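# Place the green block into the blue tray

## Task

Get the green block inside the blue tray and have it remain there once the robot lets go.

## Robot and tools

Robot: two arms, left_arm and right_arm. Each ends in a two-finger gripper. All positions and orientations, in both calls and results, use the scene frame. Its origin sits at table-top height, halfway between the two nominal arm bases. +z points up, +x points out over the table, and +y points toward the left_arm side. Image left and right do not follow the arm names. Calibrated bases: left_arm at (+0.047, +0.308, 0) m with quat_wxyz (+1.000, 0, 0, -0.008); right_arm at (-0.025, -0.323, 0) m with quat_wxyz (+1.000, 0, 0, -0.016).

Gripper axes: the fingers point along the gripper's own +z, and they open and close along its y. end_effector_position is the spot between the finger pads, roughly 1 cm short of the tips. Reported hand poses can be wrong by a few centimetres, more so at long reach. Friction and weight can also leave a resting gripper a few cm away from its command, which does not by itself mean it touched something.

Row format, shared by every moving call: one flat list of 16 numbers that always covers both arms. First left_arm: x, y, z, qw, qx, qy, qz, opening. Then right_arm in the same order. x, y, z are an absolute goal for end_effector_position, in metres. The quaternion is an absolute goal orientation with w first. Opening runs from -1 (closed) to +1 (fully open, 0.094 m). It is absolute, not an offset. An arm that should not move still needs its full pose in every row. To park an arm, repeat the pose from the last result taken before it stopped, plus the opening you want, at every call. To keep an orientation, send the same quaternion each time instead of the drifted reading. Any opening value you send is obeyed, so 0 is a real command. To leave a gripper as it is, resend its present command, shown under Tool commands or else the last value sent.

execute_actions(actions, cameras): actions is a list of actions. Each action is a table of up to 15 rows, one row per 1/30 s control step. A short table keeps repeating its last row until 15 steps are done. A target more than 0.6 m from the gripper's current position along any of that gripper's own axes causes the action to be rejected for both arms. The call is rejected if the first action fails that check or any action is malformed. An empty actions list returns camera images and the full state. cameras takes names, ["all"], or []. An unknown name voids the call.

move(target, speed, blend, opening_speed, grip_force, blocking, cameras): target is either one 16-number row or a list of up to 15 rows, each an absolute pose pair. There is no 0.6 m limit here. Each gripper travels in a straight line from its Hand target. speed is in m/s, 0.002 to 4.3, default 0.25, and turning is capped at twice that value in rad/s. It can be one number or one per target. blend, in metres, rounds the corners of intermediate targets. 0 means stop at each one. opening_speed is the finger rate per second on the -1..1 scale, at least 0.2. Use it for fragile items. grip_force is newtons per pad, 10 to 50. It stays in effect until changed. Lower values close more slowly. blocking=false returns after about 0.5 s while the move keeps running. A new move takes over from a running one. Moves do not steer around obstacles or the other arm. Faster moves overshoot more and strike harder. Do not route a path close to an arm's own base; go around it. The extra move: line reports the outcome (done, off_target, moving, held, fault) and any limits. limits=paced means the command was clipped, and limits=held means steps were withheld. done means within 10 mm and 2 degrees, but it says nothing about contact.

wait(seconds 0 to 10, cameras): lets time pass while each arm keeps its last command. It returns early if a running move finishes. stop(cameras): brakes the running move. zoom_image(camera, region [x0,y0,x1,y1] in pixels, at most 504x504): gives a closer look at that camera's newest image. finished_scene(scene=1): ends the scene permanently.

Results: per-arm end_effector_position and end_effector_quat_wxyz, Hand target (where the arm is now being driven, which may fall short of your command, so send the remainder next), Tool commands, grip_measured (measured finger gap on the -1..1 scale; empty fingers read up to ~2.5 mm wide, and a firmly gripped hard part reads a little narrower than the part), Joint positions (the last value per arm is the gap in metres), joint velocities (this line can be omitted when within noise), joint torques (noisy and offset; values 3 and 4 wrap at ±28 N m), and MOTOR HOT or OVER-TEMPERATURE FAULT lines. Each step clips orientation changes to 40 degrees from the measured orientation. Very small commands might not move the arm at all.

Gripping: to release, command an opening well above grip_measured. Force increases as you command below the touch point.

Cameras: cam_high, cam_low, cam_over, cam_left_wrist, cam_right_wrist, each 896x504. Calibration data was given, but fixed cameras may be off by a couple of degrees or millimetres, and wrist images can lag while the arm moves.

Avoid: knocking anything off the table or setting it down off the table; dropping or flinging the block; fast impacts or hard pressing against fixed or heavy objects; any contact or squeeze between the two arms, including closing one gripper on the other's fingers; and long periods holding loads or reaching out fully, which heat the motors until the arm goes limp and falls.

Each tool is called by a JSON object that holds its "name" and its "arguments".

## Session

{"name": "execute_actions", "arguments": {"actions": []}}

Scene clock: 0.00 s.
left_arm: end_effector_position=(+0.5163, +0.4311, +0.2180) grip_measured=+1.000 end_effector_quat_wxyz=(+0.606, -0.009, +0.728, -0.321) | right_arm: end_effector_position=(+0.3864, -0.4401, +0.1550) grip_measured=+1.000 end_effector_quat_wxyz=(+0.125, -0.335, +0.931, +0.068)
Joint positions: left_arm=[0.588 1.437 0.622 0.697 1.044 -0.398 0.094] | right_arm=[-0.354 1.437 1.12 -1.156 -0.27 -1.064 0.094]
Joint velocities: within noise
Joint torques (N m): no reading
Heat: left arm: hottest shoulder 34 °C; right arm: hottest waist 36 °C.
Hand target: left_arm +0.5218, +0.4346, +0.2306; +0.616, +0.001, +0.722, -0.314 | right_arm +0.3954, -0.4437, +0.1668; +0.137, -0.337, +0.930, +0.058
Tool commands: left_gripper/opening=+1.0 right_gripper/opening=+1.0

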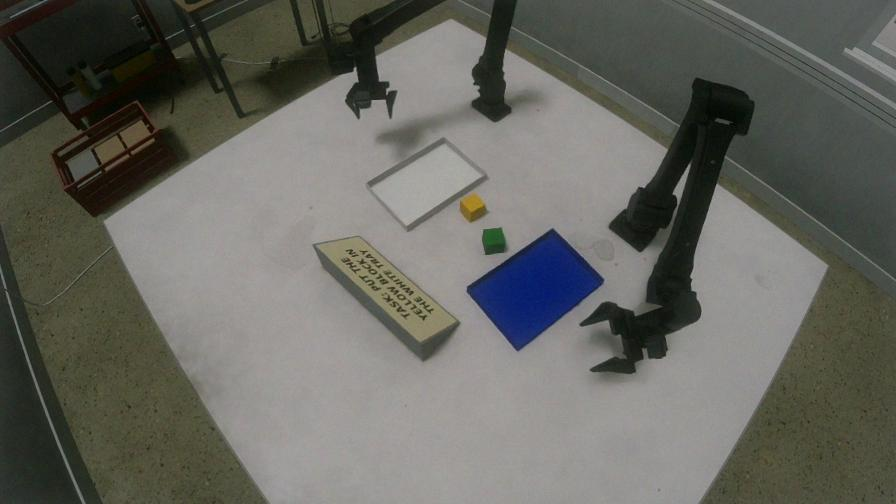

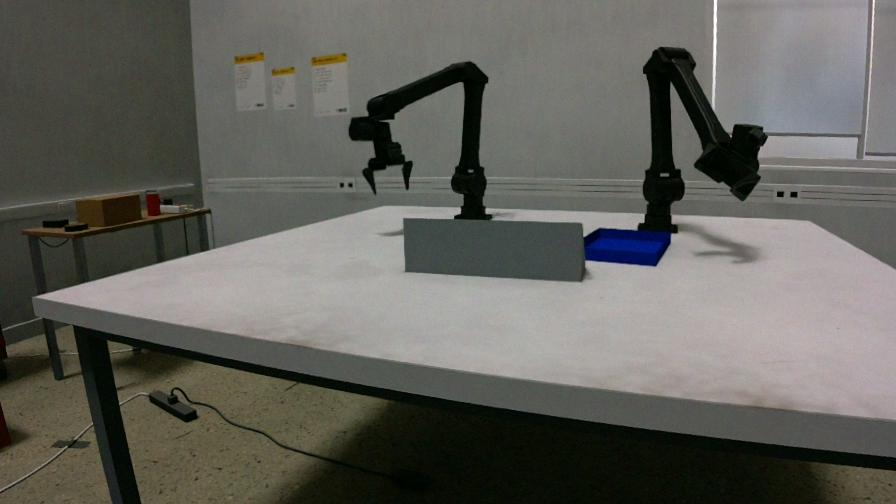

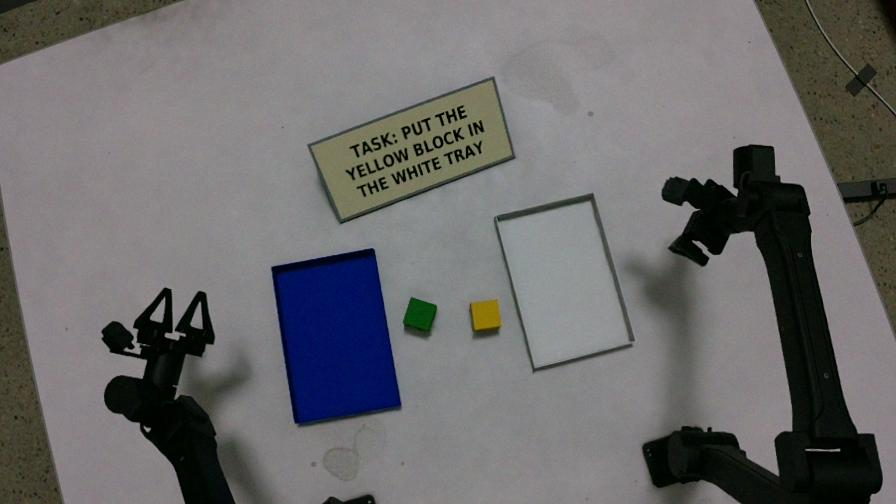

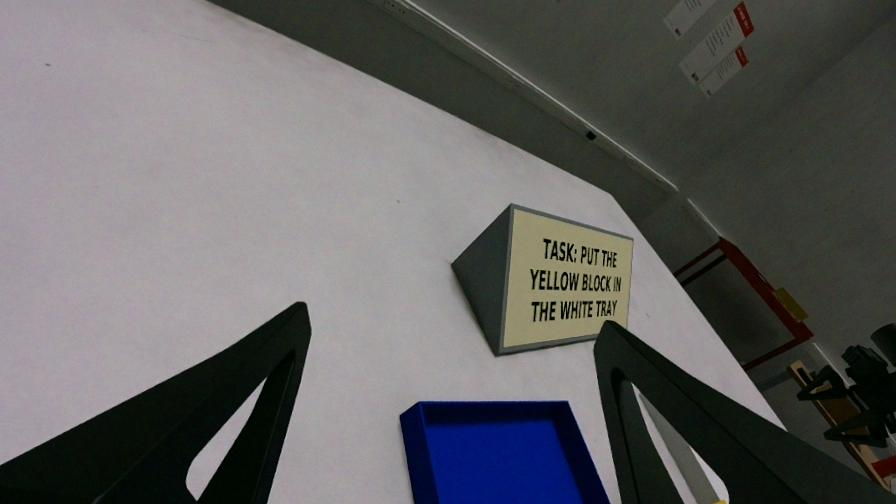

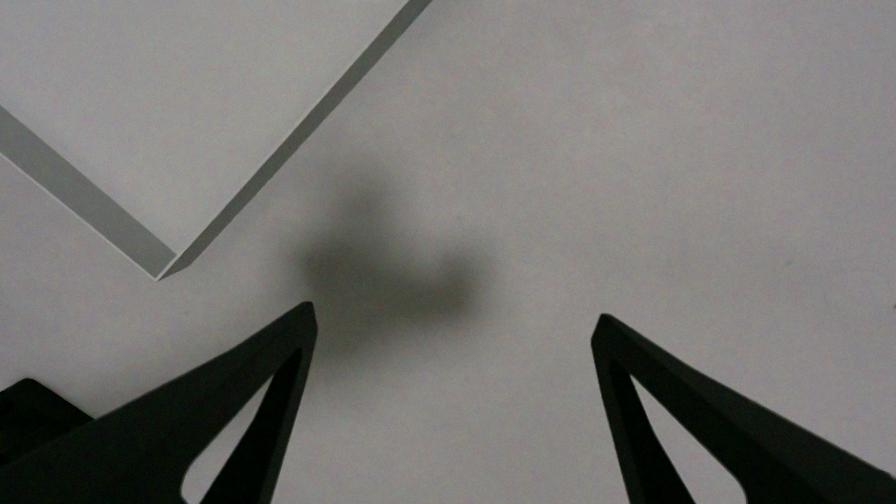

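{"name": "zoom_image", "arguments": {"camera": "cam_over", "region": [360, 260, 540, 360]}}

{"name": "zoom_image", "arguments": {"camera": "cam_high", "region": [430, 180, 620, 290]}}

Scaled by 2.800 from the camera's 896x504 image, which has a finer 1280x720 frame.

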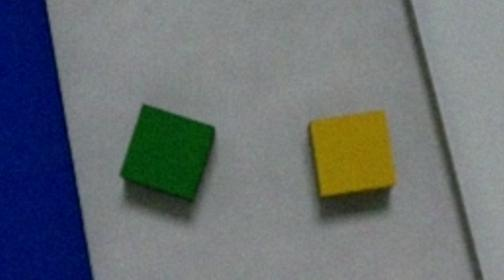

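Scaled by 2.653 from the camera's 896x504 image, which has a finer 1280x720 frame.

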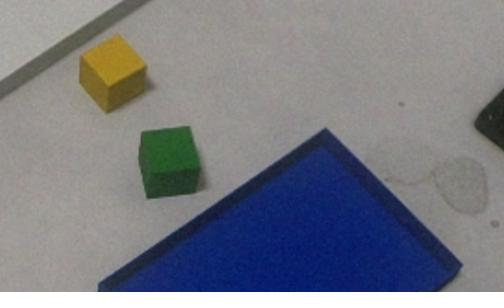

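{"name": "move", "arguments": {"target": [0.365, 0.070, 0.165, 0, 0.3007, 0.9537, 0, 0.6, 0.3864, -0.4401, 0.1550, 0.125, -0.335, 0.931, 0.068, 1.0], "speed": 0.6, "cameras": ["cam_left_wrist", "cam_over", "cam_high"]}}

Scene clock: 78.23 s.
left_arm: end_effector_position=(+0.3492, +0.0813, +0.1485) grip_measured=+0.602 end_effector_quat_wxyz=(-0.017, +0.308, +0.951, +0.004) | right_arm: end_effector_position=(+0.3864, -0.4401, +0.1550) grip_measured=+1.000 end_effector_quat_wxyz=(+0.125, -0.335, +0.931, +0.068)
Joint positions: left_arm=[-0.625 1.397 1.08 -1.289 0.004 -0.013 0.075] | right_arm=[-0.354 1.437 1.12 -1.156 -0.27 -1.064 0.094]
Joint torques (N m): left_arm=[-1.55 -7.41 12.08 0.03 -0.07 -0.19] | right_arm=[0.32 -12.22 7.91 0.12 -0.22 0.1]
Heat: left arm: hottest elbow 36 °C; right arm: hottest elbow 41 °C.
Hand target: left_arm +0.3643, +0.0706, +0.1650; +0.000, +0.301, +0.954, +0.000 | right_arm +0.3865, -0.4401, +0.1550; +0.125, -0.335, +0.931, +0.068
Off the commanded pose: left_arm 0.026 m, 2 deg | right_arm 0.000 m, 0 deg.
move: off_target (left_arm)
camera_calibration:
cam_left_wrist: T_world_to_cam=[[-0.531052, -0.847103, 0.0200084, 0.251115], [-0.658434, 0.427408, 0.619506, 0.127962], [-0.533337, 0.315816, -0.784737, 0.393312], [0, 0, 0, 1]] pos_world=[0.427378, 0.0338141, 0.224349]
Images, in order (width x height): cam_high 896x504, cam_over 896x504, cam_left_wrist 896x504.

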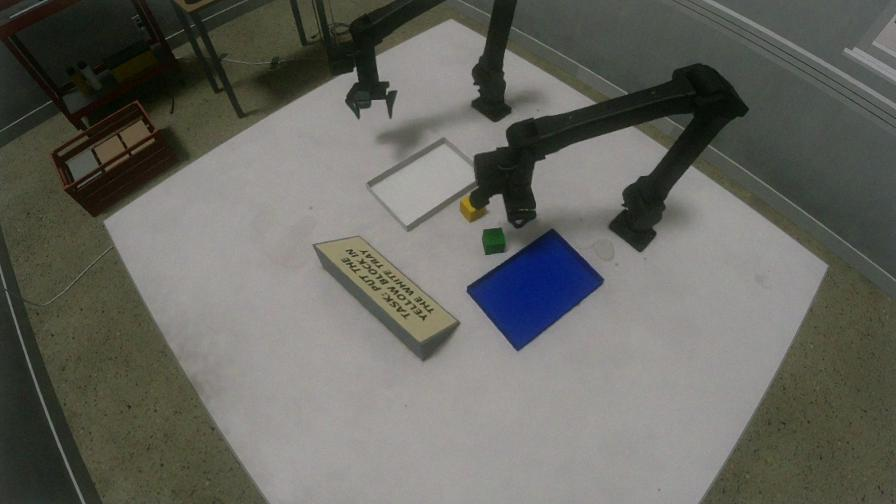

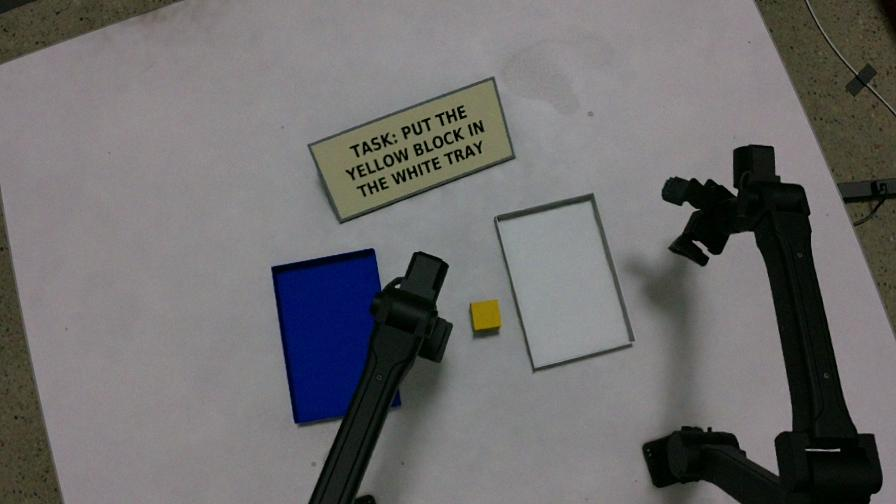

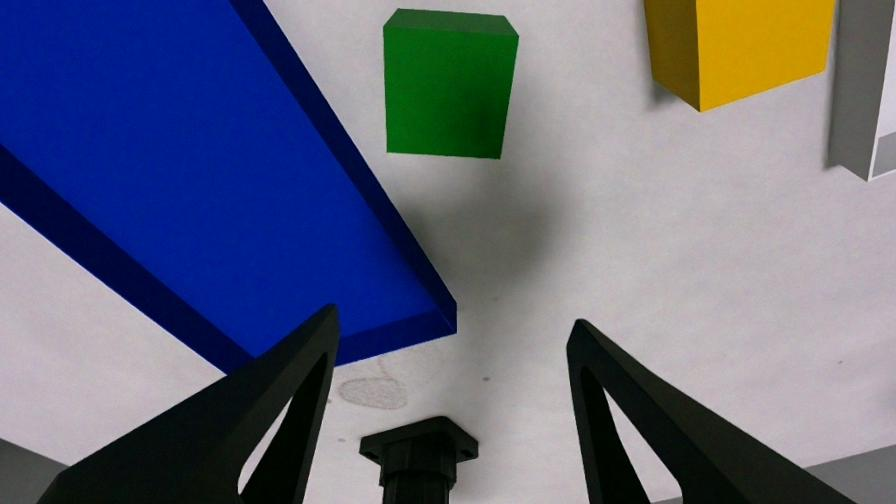

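{"name": "zoom_image", "arguments": {"camera": "cam_left_wrist", "region": [350, 0, 560, 180]}}

{"name": "zoom_image", "arguments": {"camera": "cam_high", "region": [440, 130, 620, 270]}}

Scaled by 2.400 from the camera's 896x504 image, which has a finer 1280x720 frame.

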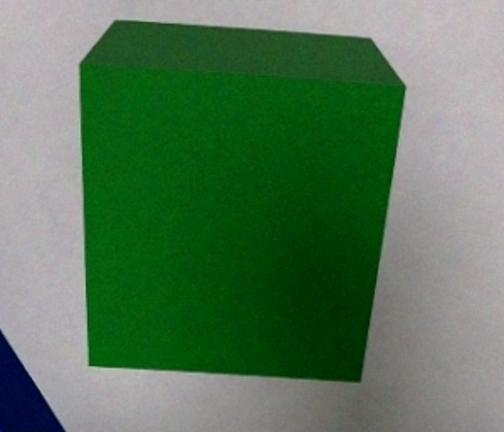

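Scaled by 2.800 from the camera's 896x504 image, which has a finer 1280x720 frame.

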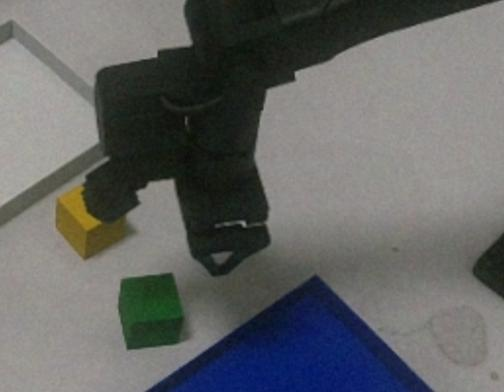

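{"name": "move", "arguments": {"target": [0.404, 0.050, 0.120, 0.017, 0.2990, 0.9540, -0.004, 0.65, 0.3864, -0.4401, 0.1550, 0.125, -0.335, 0.931, 0.068, 1.0], "speed": 0.3, "cameras": ["cam_left_wrist"]}}

Scene clock: 203.90 s.
left_arm: end_effector_position=(+0.3805, +0.0618, +0.1045) grip_measured=+0.648 end_effector_quat_wxyz=(-0.011, +0.306, +0.952, +0.004) | right_arm: end_effector_position=(+0.3864, -0.4401, +0.1550) grip_measured=+1.000 end_effector_quat_wxyz=(+0.125, -0.335, +0.931, +0.068)
Joint positions: left_arm=[-0.619 1.527 1.097 -1.164 0 -0.014 0.077] | right_arm=[-0.354 1.437 1.12 -1.156 -0.27 -1.064 0.094]
Joint torques (N m): left_arm=[-1.38 -10.58 11.54 0.77 -0.12 -0.1] | right_arm=[0.44 -12.16 7.91 0.05 -0.2 0.1]
Heat: left arm: hottest elbow 48 °C; right arm: hottest elbow 41 °C.
Hand target: left_arm +0.4029, +0.0508, +0.1207; +0.017, +0.299, +0.954, -0.004 | right_arm +0.3865, -0.4401, +0.1550; +0.125, -0.335, +0.931, +0.068
Off the commanded pose: left_arm 0.030 m, 3 deg | right_arm 0.000 m, 0 deg.
move: off_target (left_arm)
camera_calibration:
cam_left_wrist: T_world_to_cam=[[-0.526138, -0.850229, 0.0169915, 0.250686], [-0.667933, 0.425531, 0.610565, 0.18876], [-0.52635, 0.309892, -0.791784, 0.380197], [0, 0, 0, 1]] pos_world=[0.458091, 0.0149973, 0.181525]
Images, in order (width x height): cam_left_wrist 896x504.

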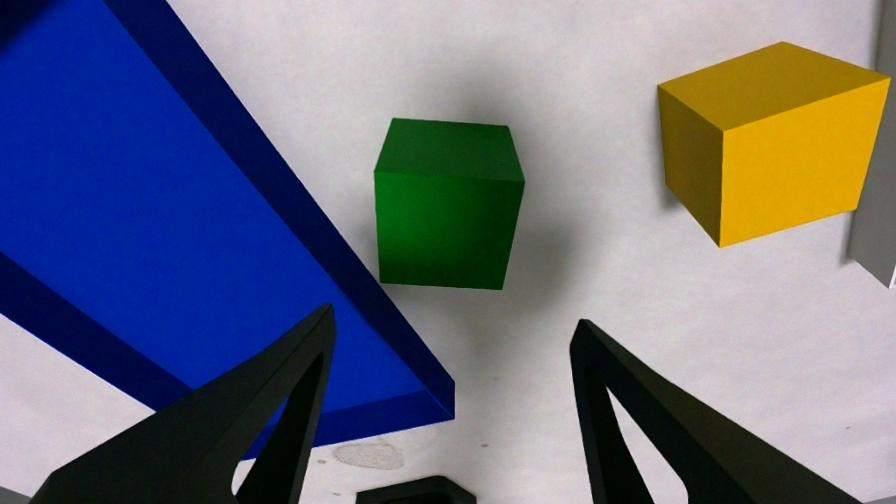

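{"name": "move", "arguments": {"target": [[0.4112, 0.0501, 0.0595, 0.017, 0.2990, 0.9540, -0.004, 0.65, 0.3864, -0.4401, 0.1550, 0.125, -0.335, 0.931, 0.068, 1.0], [0.4112, 0.0501, 0.0595, 0.017, 0.2990, 0.9540, -0.004, -0.1, 0.3864, -0.4401, 0.1550, 0.125, -0.335, 0.931, 0.068, 1.0]], "speed": 0.15, "opening_speed": 1.0, "cameras": ["cam_left_wrist"]}}

Scene clock: 298.20 s.
left_arm: end_effector_position=(+0.4067, +0.0478, +0.0633) grip_measured=+0.027 end_effector_quat_wxyz=(+0.015, +0.301, +0.954, -0.005) | right_arm: end_effector_position=(+0.3864, -0.4401, +0.1550) grip_measured=+1.000 end_effector_quat_wxyz=(+0.125, -0.335, +0.931, +0.068)
Joint positions: left_arm=[-0.61 1.617 1.083 -1.005 0 -0.014 0.048] | right_arm=[-0.354 1.437 1.12 -1.156 -0.27 -1.064 0.094]
Joint torques (N m): left_arm=[-0.85 -10.81 7.21 1.07 -0.08 0.01] | right_arm=[0.03 -12.04 8.05 0.09 -0.21 0.1]
Heat: left arm: hottest elbow 47 °C; right arm: hottest elbow 42 °C.
Hand target: left_arm +0.4111, +0.0501, +0.0595; +0.017, +0.299, +0.954, -0.004 | right_arm +0.3865, -0.4401, +0.1550; +0.125, -0.335, +0.931, +0.068
Off the commanded pose: left_arm 0.006 m, 0 deg | right_arm 0.000 m, 0 deg.
move: done
camera_calibration:
cam_left_wrist: T_world_to_cam=[[-0.518886, -0.854575, 0.0214264, 0.250224], [-0.698319, 0.4382, 0.565978, 0.252064], [-0.493059, 0.278716, -0.824142, 0.355712], [0, 0, 0, 1]] pos_world=[0.481246, 0.00423774, 0.145133]
Images, in order (width x height): cam_left_wrist 896x504.

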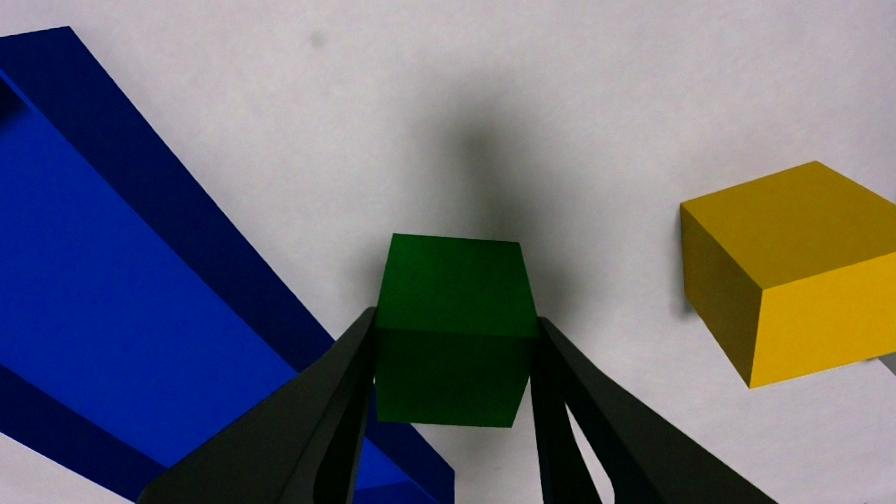

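{"name": "zoom_image", "arguments": {"camera": "cam_left_wrist", "region": [330, 210, 590, 440]}}

Scaled by 1.938 from the camera's 896x504 image, which has a finer 1280x720 frame.

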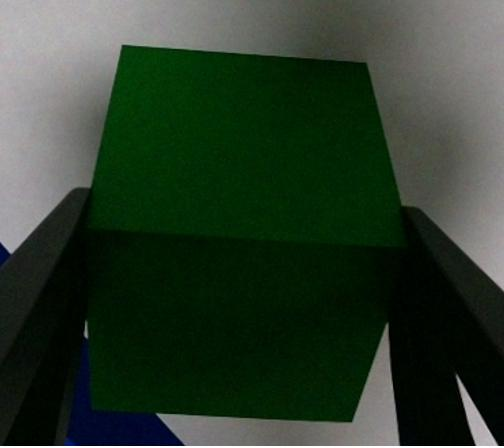

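{"name": "move", "arguments": {"target": [[0.4112, 0.0501, 0.0595, 0.017, 0.2990, 0.9540, -0.004, 0.65, 0.3864, -0.4401, 0.1550, 0.125, -0.335, 0.931, 0.068, 1.0], [0.3894, 0.0649, 0.045, 0.017, 0.2990, 0.9540, -0.004, 0.65, 0.3864, -0.4401, 0.1550, 0.125, -0.335, 0.931, 0.068, 1.0]], "speed": 0.12, "opening_speed": 1.5, "cameras": ["cam_left_wrist"]}}

Scene clock: 339.73 s.
left_arm: end_effector_position=(+0.3844, +0.0639, +0.0372) grip_measured=+0.648 end_effector_quat_wxyz=(+0.002, +0.301, +0.954, -0.001) | right_arm: end_effector_position=(+0.3864, -0.4401, +0.1550) grip_measured=+1.000 end_effector_quat_wxyz=(+0.125, -0.335, +0.931, +0.068)
Joint positions: left_arm=[-0.61 1.609 0.991 -0.949 0 -0.014 0.077] | right_arm=[-0.354 1.437 1.12 -1.156 -0.27 -1.064 0.094]
Joint torques (N m): left_arm=[-0.97 -13.22 6.56 0.92 -0.11 -0.04] | right_arm=[0.56 -12.04 7.98 0.03 -0.2 0.11]
Heat: left arm: hottest elbow 41 °C; right arm: hottest elbow 42 °C.
Hand target: left_arm +0.3893, +0.0649, +0.0450; +0.017, +0.299, +0.954, -0.004 | right_arm +0.3865, -0.4401, +0.1550; +0.125, -0.335, +0.931, +0.068
Off the commanded pose: left_arm 0.009 m, 2 deg | right_arm 0.000 m, 0 deg.
move: done
camera_calibration:
cam_left_wrist: T_world_to_cam=[[-0.518458, -0.854897, 0.0187796, 0.252969], [-0.685214, 0.42849, 0.588964, 0.238922], [-0.51155, 0.292485, -0.807941, 0.324214], [0, 0, 0, 1]] pos_world=[0.460718, 0.0190588, 0.116479]
Images, in order (width x height): cam_left_wrist 896x504.

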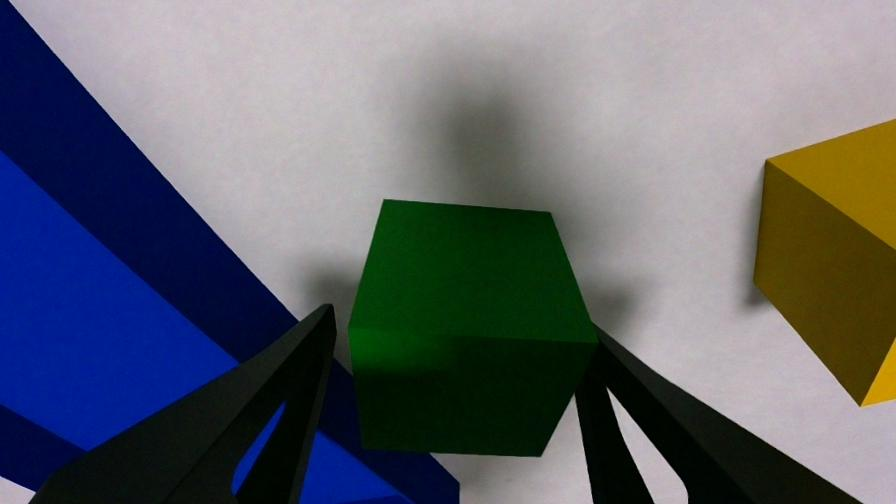

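{"name": "move", "arguments": {"target": [[0.3894, 0.0649, 0.045, 0.017, 0.2990, 0.9540, -0.004, -0.1, 0.3864, -0.4401, 0.1550, 0.125, -0.335, 0.931, 0.068, 1.0], [0.3894, 0.0649, 0.115, 0.017, 0.2990, 0.9540, -0.004, -0.1, 0.3864, -0.4401, 0.1550, 0.125, -0.335, 0.931, 0.068, 1.0], [0.390, 0.215, 0.115, 0.017, 0.1210, 0.9924, -0.002, -0.1, 0.3864, -0.4401, 0.1550, 0.125, -0.335, 0.931, 0.068, 1.0]], "speed": [0.2, 0.2, 0.25], "blend": [0, 0.02, 0], "opening_speed": 1.5, "cameras": ["cam_left_wrist", "cam_over", "cam_high"]}}

Scene clock: 367.20 s.
left_arm: end_effector_position=(+0.3920, +0.2125, +0.1076) grip_measured=+0.042 end_effector_quat_wxyz=(+0.012, +0.123, +0.992, -0.001) | right_arm: end_effector_position=(+0.3864, -0.4401, +0.1550) grip_measured=+1.000 end_effector_quat_wxyz=(+0.125, -0.335, +0.931, +0.068)
Joint positions: left_arm=[-0.254 1.349 0.919 -1.117 -0.001 -0.022 0.049] | right_arm=[-0.354 1.437 1.12 -1.156 -0.27 -1.064 0.094]
Joint torques (N m): left_arm=[-1.44 -9.93 7.38 0.01 0.01 -0.09] | right_arm=[0.44 -11.99 8.06 0.18 -0.21 0.09]
Heat: left arm: hottest elbow 40 °C; right arm: hottest elbow 42 °C.
Hand target: left_arm +0.3901, +0.2149, +0.1149; +0.017, +0.121, +0.993, -0.002 | right_arm +0.3865, -0.4401, +0.1550; +0.125, -0.335, +0.931, +0.068
Off the commanded pose: left_arm 0.008 m, 1 deg | right_arm 0.000 m, 0 deg.
move: done
camera_calibration:
cam_left_wrist: T_world_to_cam=[[-0.180121, -0.983452, 0.0194659, 0.277302], [-0.804211, 0.15863, 0.572784, 0.244614], [-0.566393, 0.0875154, -0.819475, 0.407887], [0, 0, 0, 1]] pos_world=[0.477693, 0.198214, 0.188745]
Images, in order (width x height): cam_high 896x504, cam_over 896x504, cam_left_wrist 896x504.

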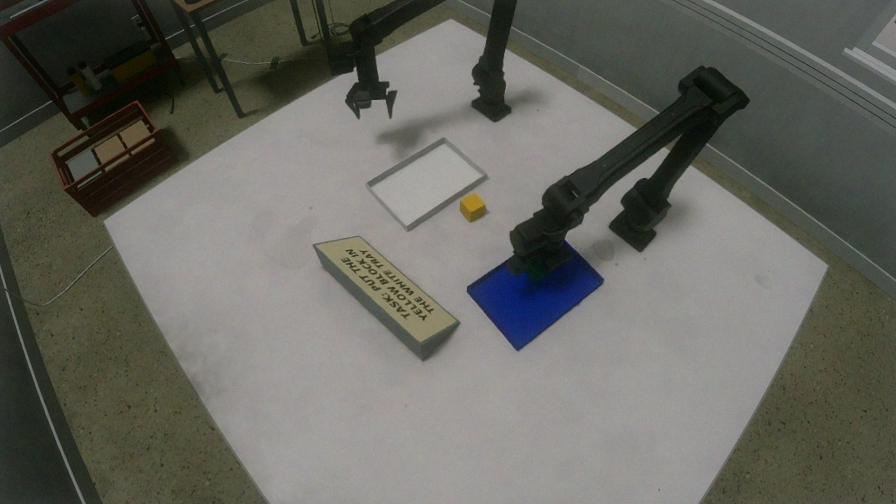

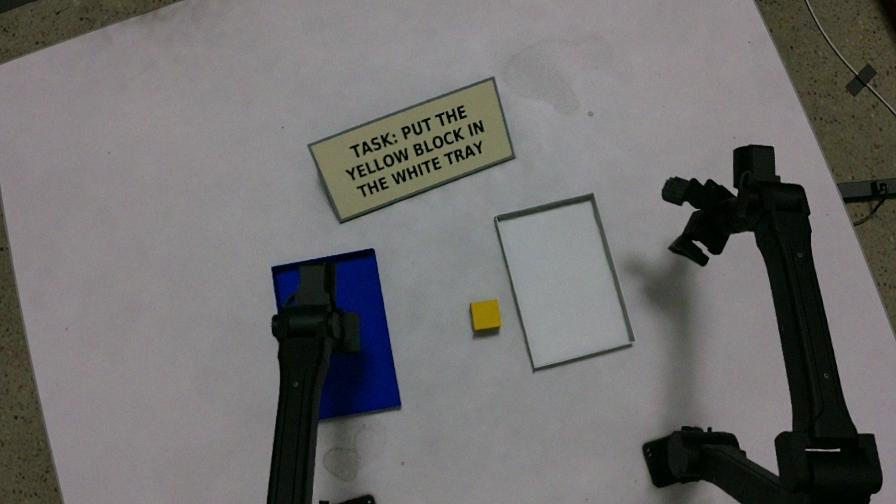

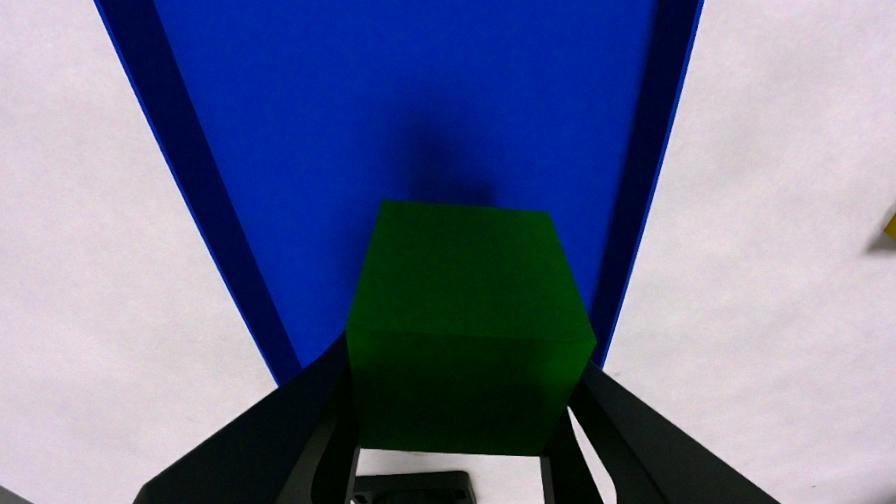

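{"name": "move", "arguments": {"target": [0.390, 0.215, 0.049, 0.017, 0.1210, 0.9924, -0.002, -0.1, 0.3864, -0.4401, 0.1550, 0.125, -0.335, 0.931, 0.068, 1.0], "speed": 0.12, "cameras": ["cam_left_wrist", "cam_low"]}}

Scene clock: 381.03 s.
left_arm: end_effector_position=(+0.3864, +0.2141, +0.0507) grip_measured=+0.042 end_effector_quat_wxyz=(+0.013, +0.123, +0.992, -0.001) | right_arm: end_effector_position=(+0.3864, -0.4401, +0.1550) grip_measured=+1.000 end_effector_quat_wxyz=(+0.125, -0.335, +0.931, +0.068)
Joint positions: left_arm=[-0.254 1.417 0.814 -0.941 -0.001 -0.022 0.049] | right_arm=[-0.354 1.437 1.12 -1.156 -0.27 -1.064 0.094]
Joint torques (N m): left_arm=[-1.08 -7.88 6.94 1.03 0.05 0.01] | right_arm=[0.32 -12.28 7.99 0.08 -0.21 0.08]
Heat: left arm: hottest elbow 39 °C; right arm: hottest elbow 42 °C.
Hand target: left_arm +0.3899, +0.2150, +0.0491; +0.017, +0.121, +0.993, -0.002 | right_arm +0.3865, -0.4401, +0.1550; +0.125, -0.335, +0.931, +0.068
Off the commanded pose: left_arm 0.004 m, 0 deg | right_arm 0.000 m, 0 deg.
move: done
camera_calibration:
cam_left_wrist: T_world_to_cam=[[-0.180224, -0.983428, 0.0197119, 0.278926], [-0.806119, 0.159154, 0.56995, 0.273211], [-0.563642, 0.0868287, -0.821443, 0.35712], [0, 0, 0, 1]] pos_world=[0.471797, 0.199813, 0.132139]
Images, in order (width x height): cam_low 896x504, cam_left_wrist 896x504.

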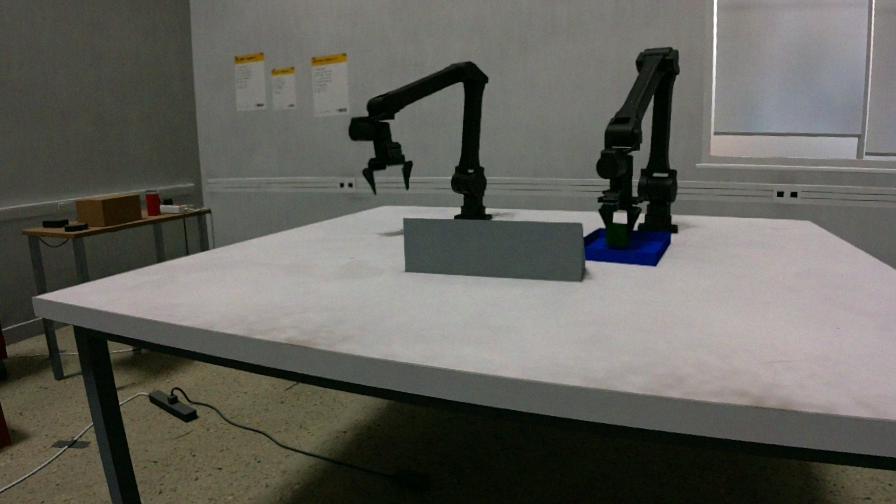

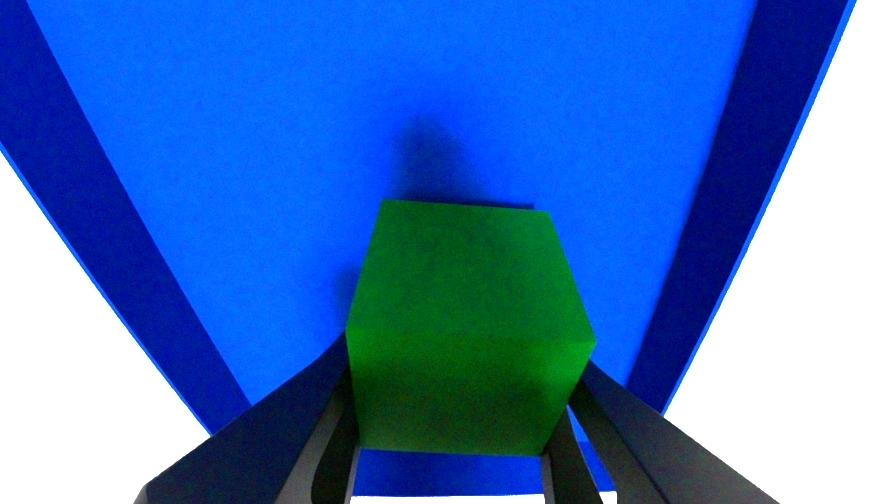

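{"name": "move", "arguments": {"target": [[0.390, 0.215, 0.038, 0.017, 0.1210, 0.9924, -0.002, -0.1, 0.3864, -0.4401, 0.1550, 0.125, -0.335, 0.931, 0.068, 1.0], [0.390, 0.215, 0.038, 0.017, 0.1210, 0.9924, -0.002, 0.65, 0.3864, -0.4401, 0.1550, 0.125, -0.335, 0.931, 0.068, 1.0], [0.390, 0.215, 0.130, 0.017, 0.1210, 0.9924, -0.002, 0.65, 0.3864, -0.4401, 0.1550, 0.125, -0.335, 0.931, 0.068, 1.0]], "speed": [0.05, 0.1, 0.2], "opening_speed": 1.0, "cameras": ["cam_left_wrist", "cam_high"]}}

Scene clock: 393.30 s.
left_arm: end_effector_position=(+0.3716, +0.2181, +0.1093) grip_measured=+0.648 end_effector_quat_wxyz=(-0.007, +0.123, +0.992, +0.002) | right_arm: end_effector_position=(+0.3864, -0.4401, +0.1550) grip_measured=+1.000 end_effector_quat_wxyz=(+0.125, -0.335, +0.931, +0.068)
Joint positions: left_arm=[-0.254 1.316 0.893 -1.162 -0.001 -0.022 0.077] | right_arm=[-0.354 1.437 1.12 -1.156 -0.27 -1.064 0.094]
Joint torques (N m): left_arm=[-1.38 -8.76 11.34 0.05 0.04 -0.06] | right_arm=[0.26 -11.93 7.94 0.08 -0.19 0.1]
Heat: left arm: hottest elbow 39 °C; right arm: hottest elbow 42 °C.
Hand target: left_arm +0.3891, +0.2152, +0.1301; +0.017, +0.121, +0.993, -0.002 | right_arm +0.3865, -0.4401, +0.1550; +0.125, -0.335, +0.931, +0.068
Off the commanded pose: left_arm 0.028 m, 3 deg | right_arm 0.000 m, 0 deg.
move: off_target (left_arm)
camera_calibration:
cam_left_wrist: T_world_to_cam=[[-0.179505, -0.983625, 0.0161009, 0.279306], [-0.78282, 0.152734, 0.603212, 0.216418], [-0.595794, 0.0956755, -0.797418, 0.403991], [0, 0, 0, 1]] pos_world=[0.460249, 0.203027, 0.187107]
Images, in order (width x height): cam_high 896x504, cam_left_wrist 896x504.

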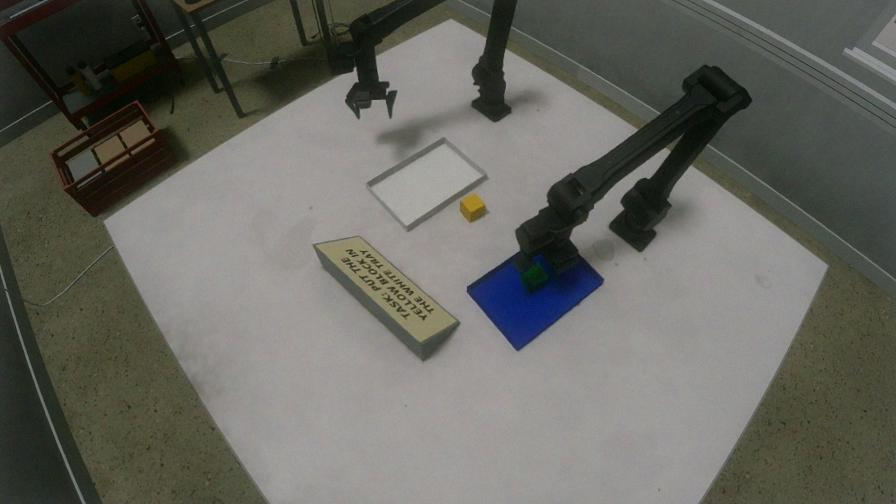

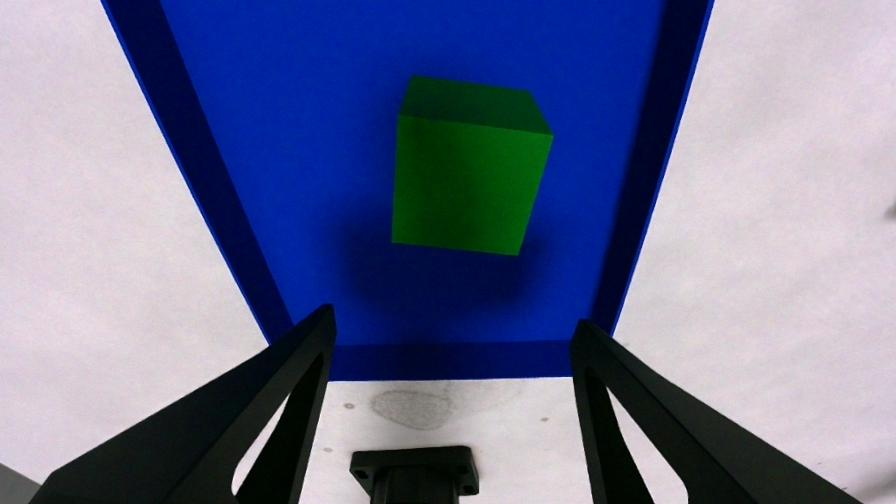

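{"name": "finished_scene", "arguments": {}}

The scene is finished: the task was done.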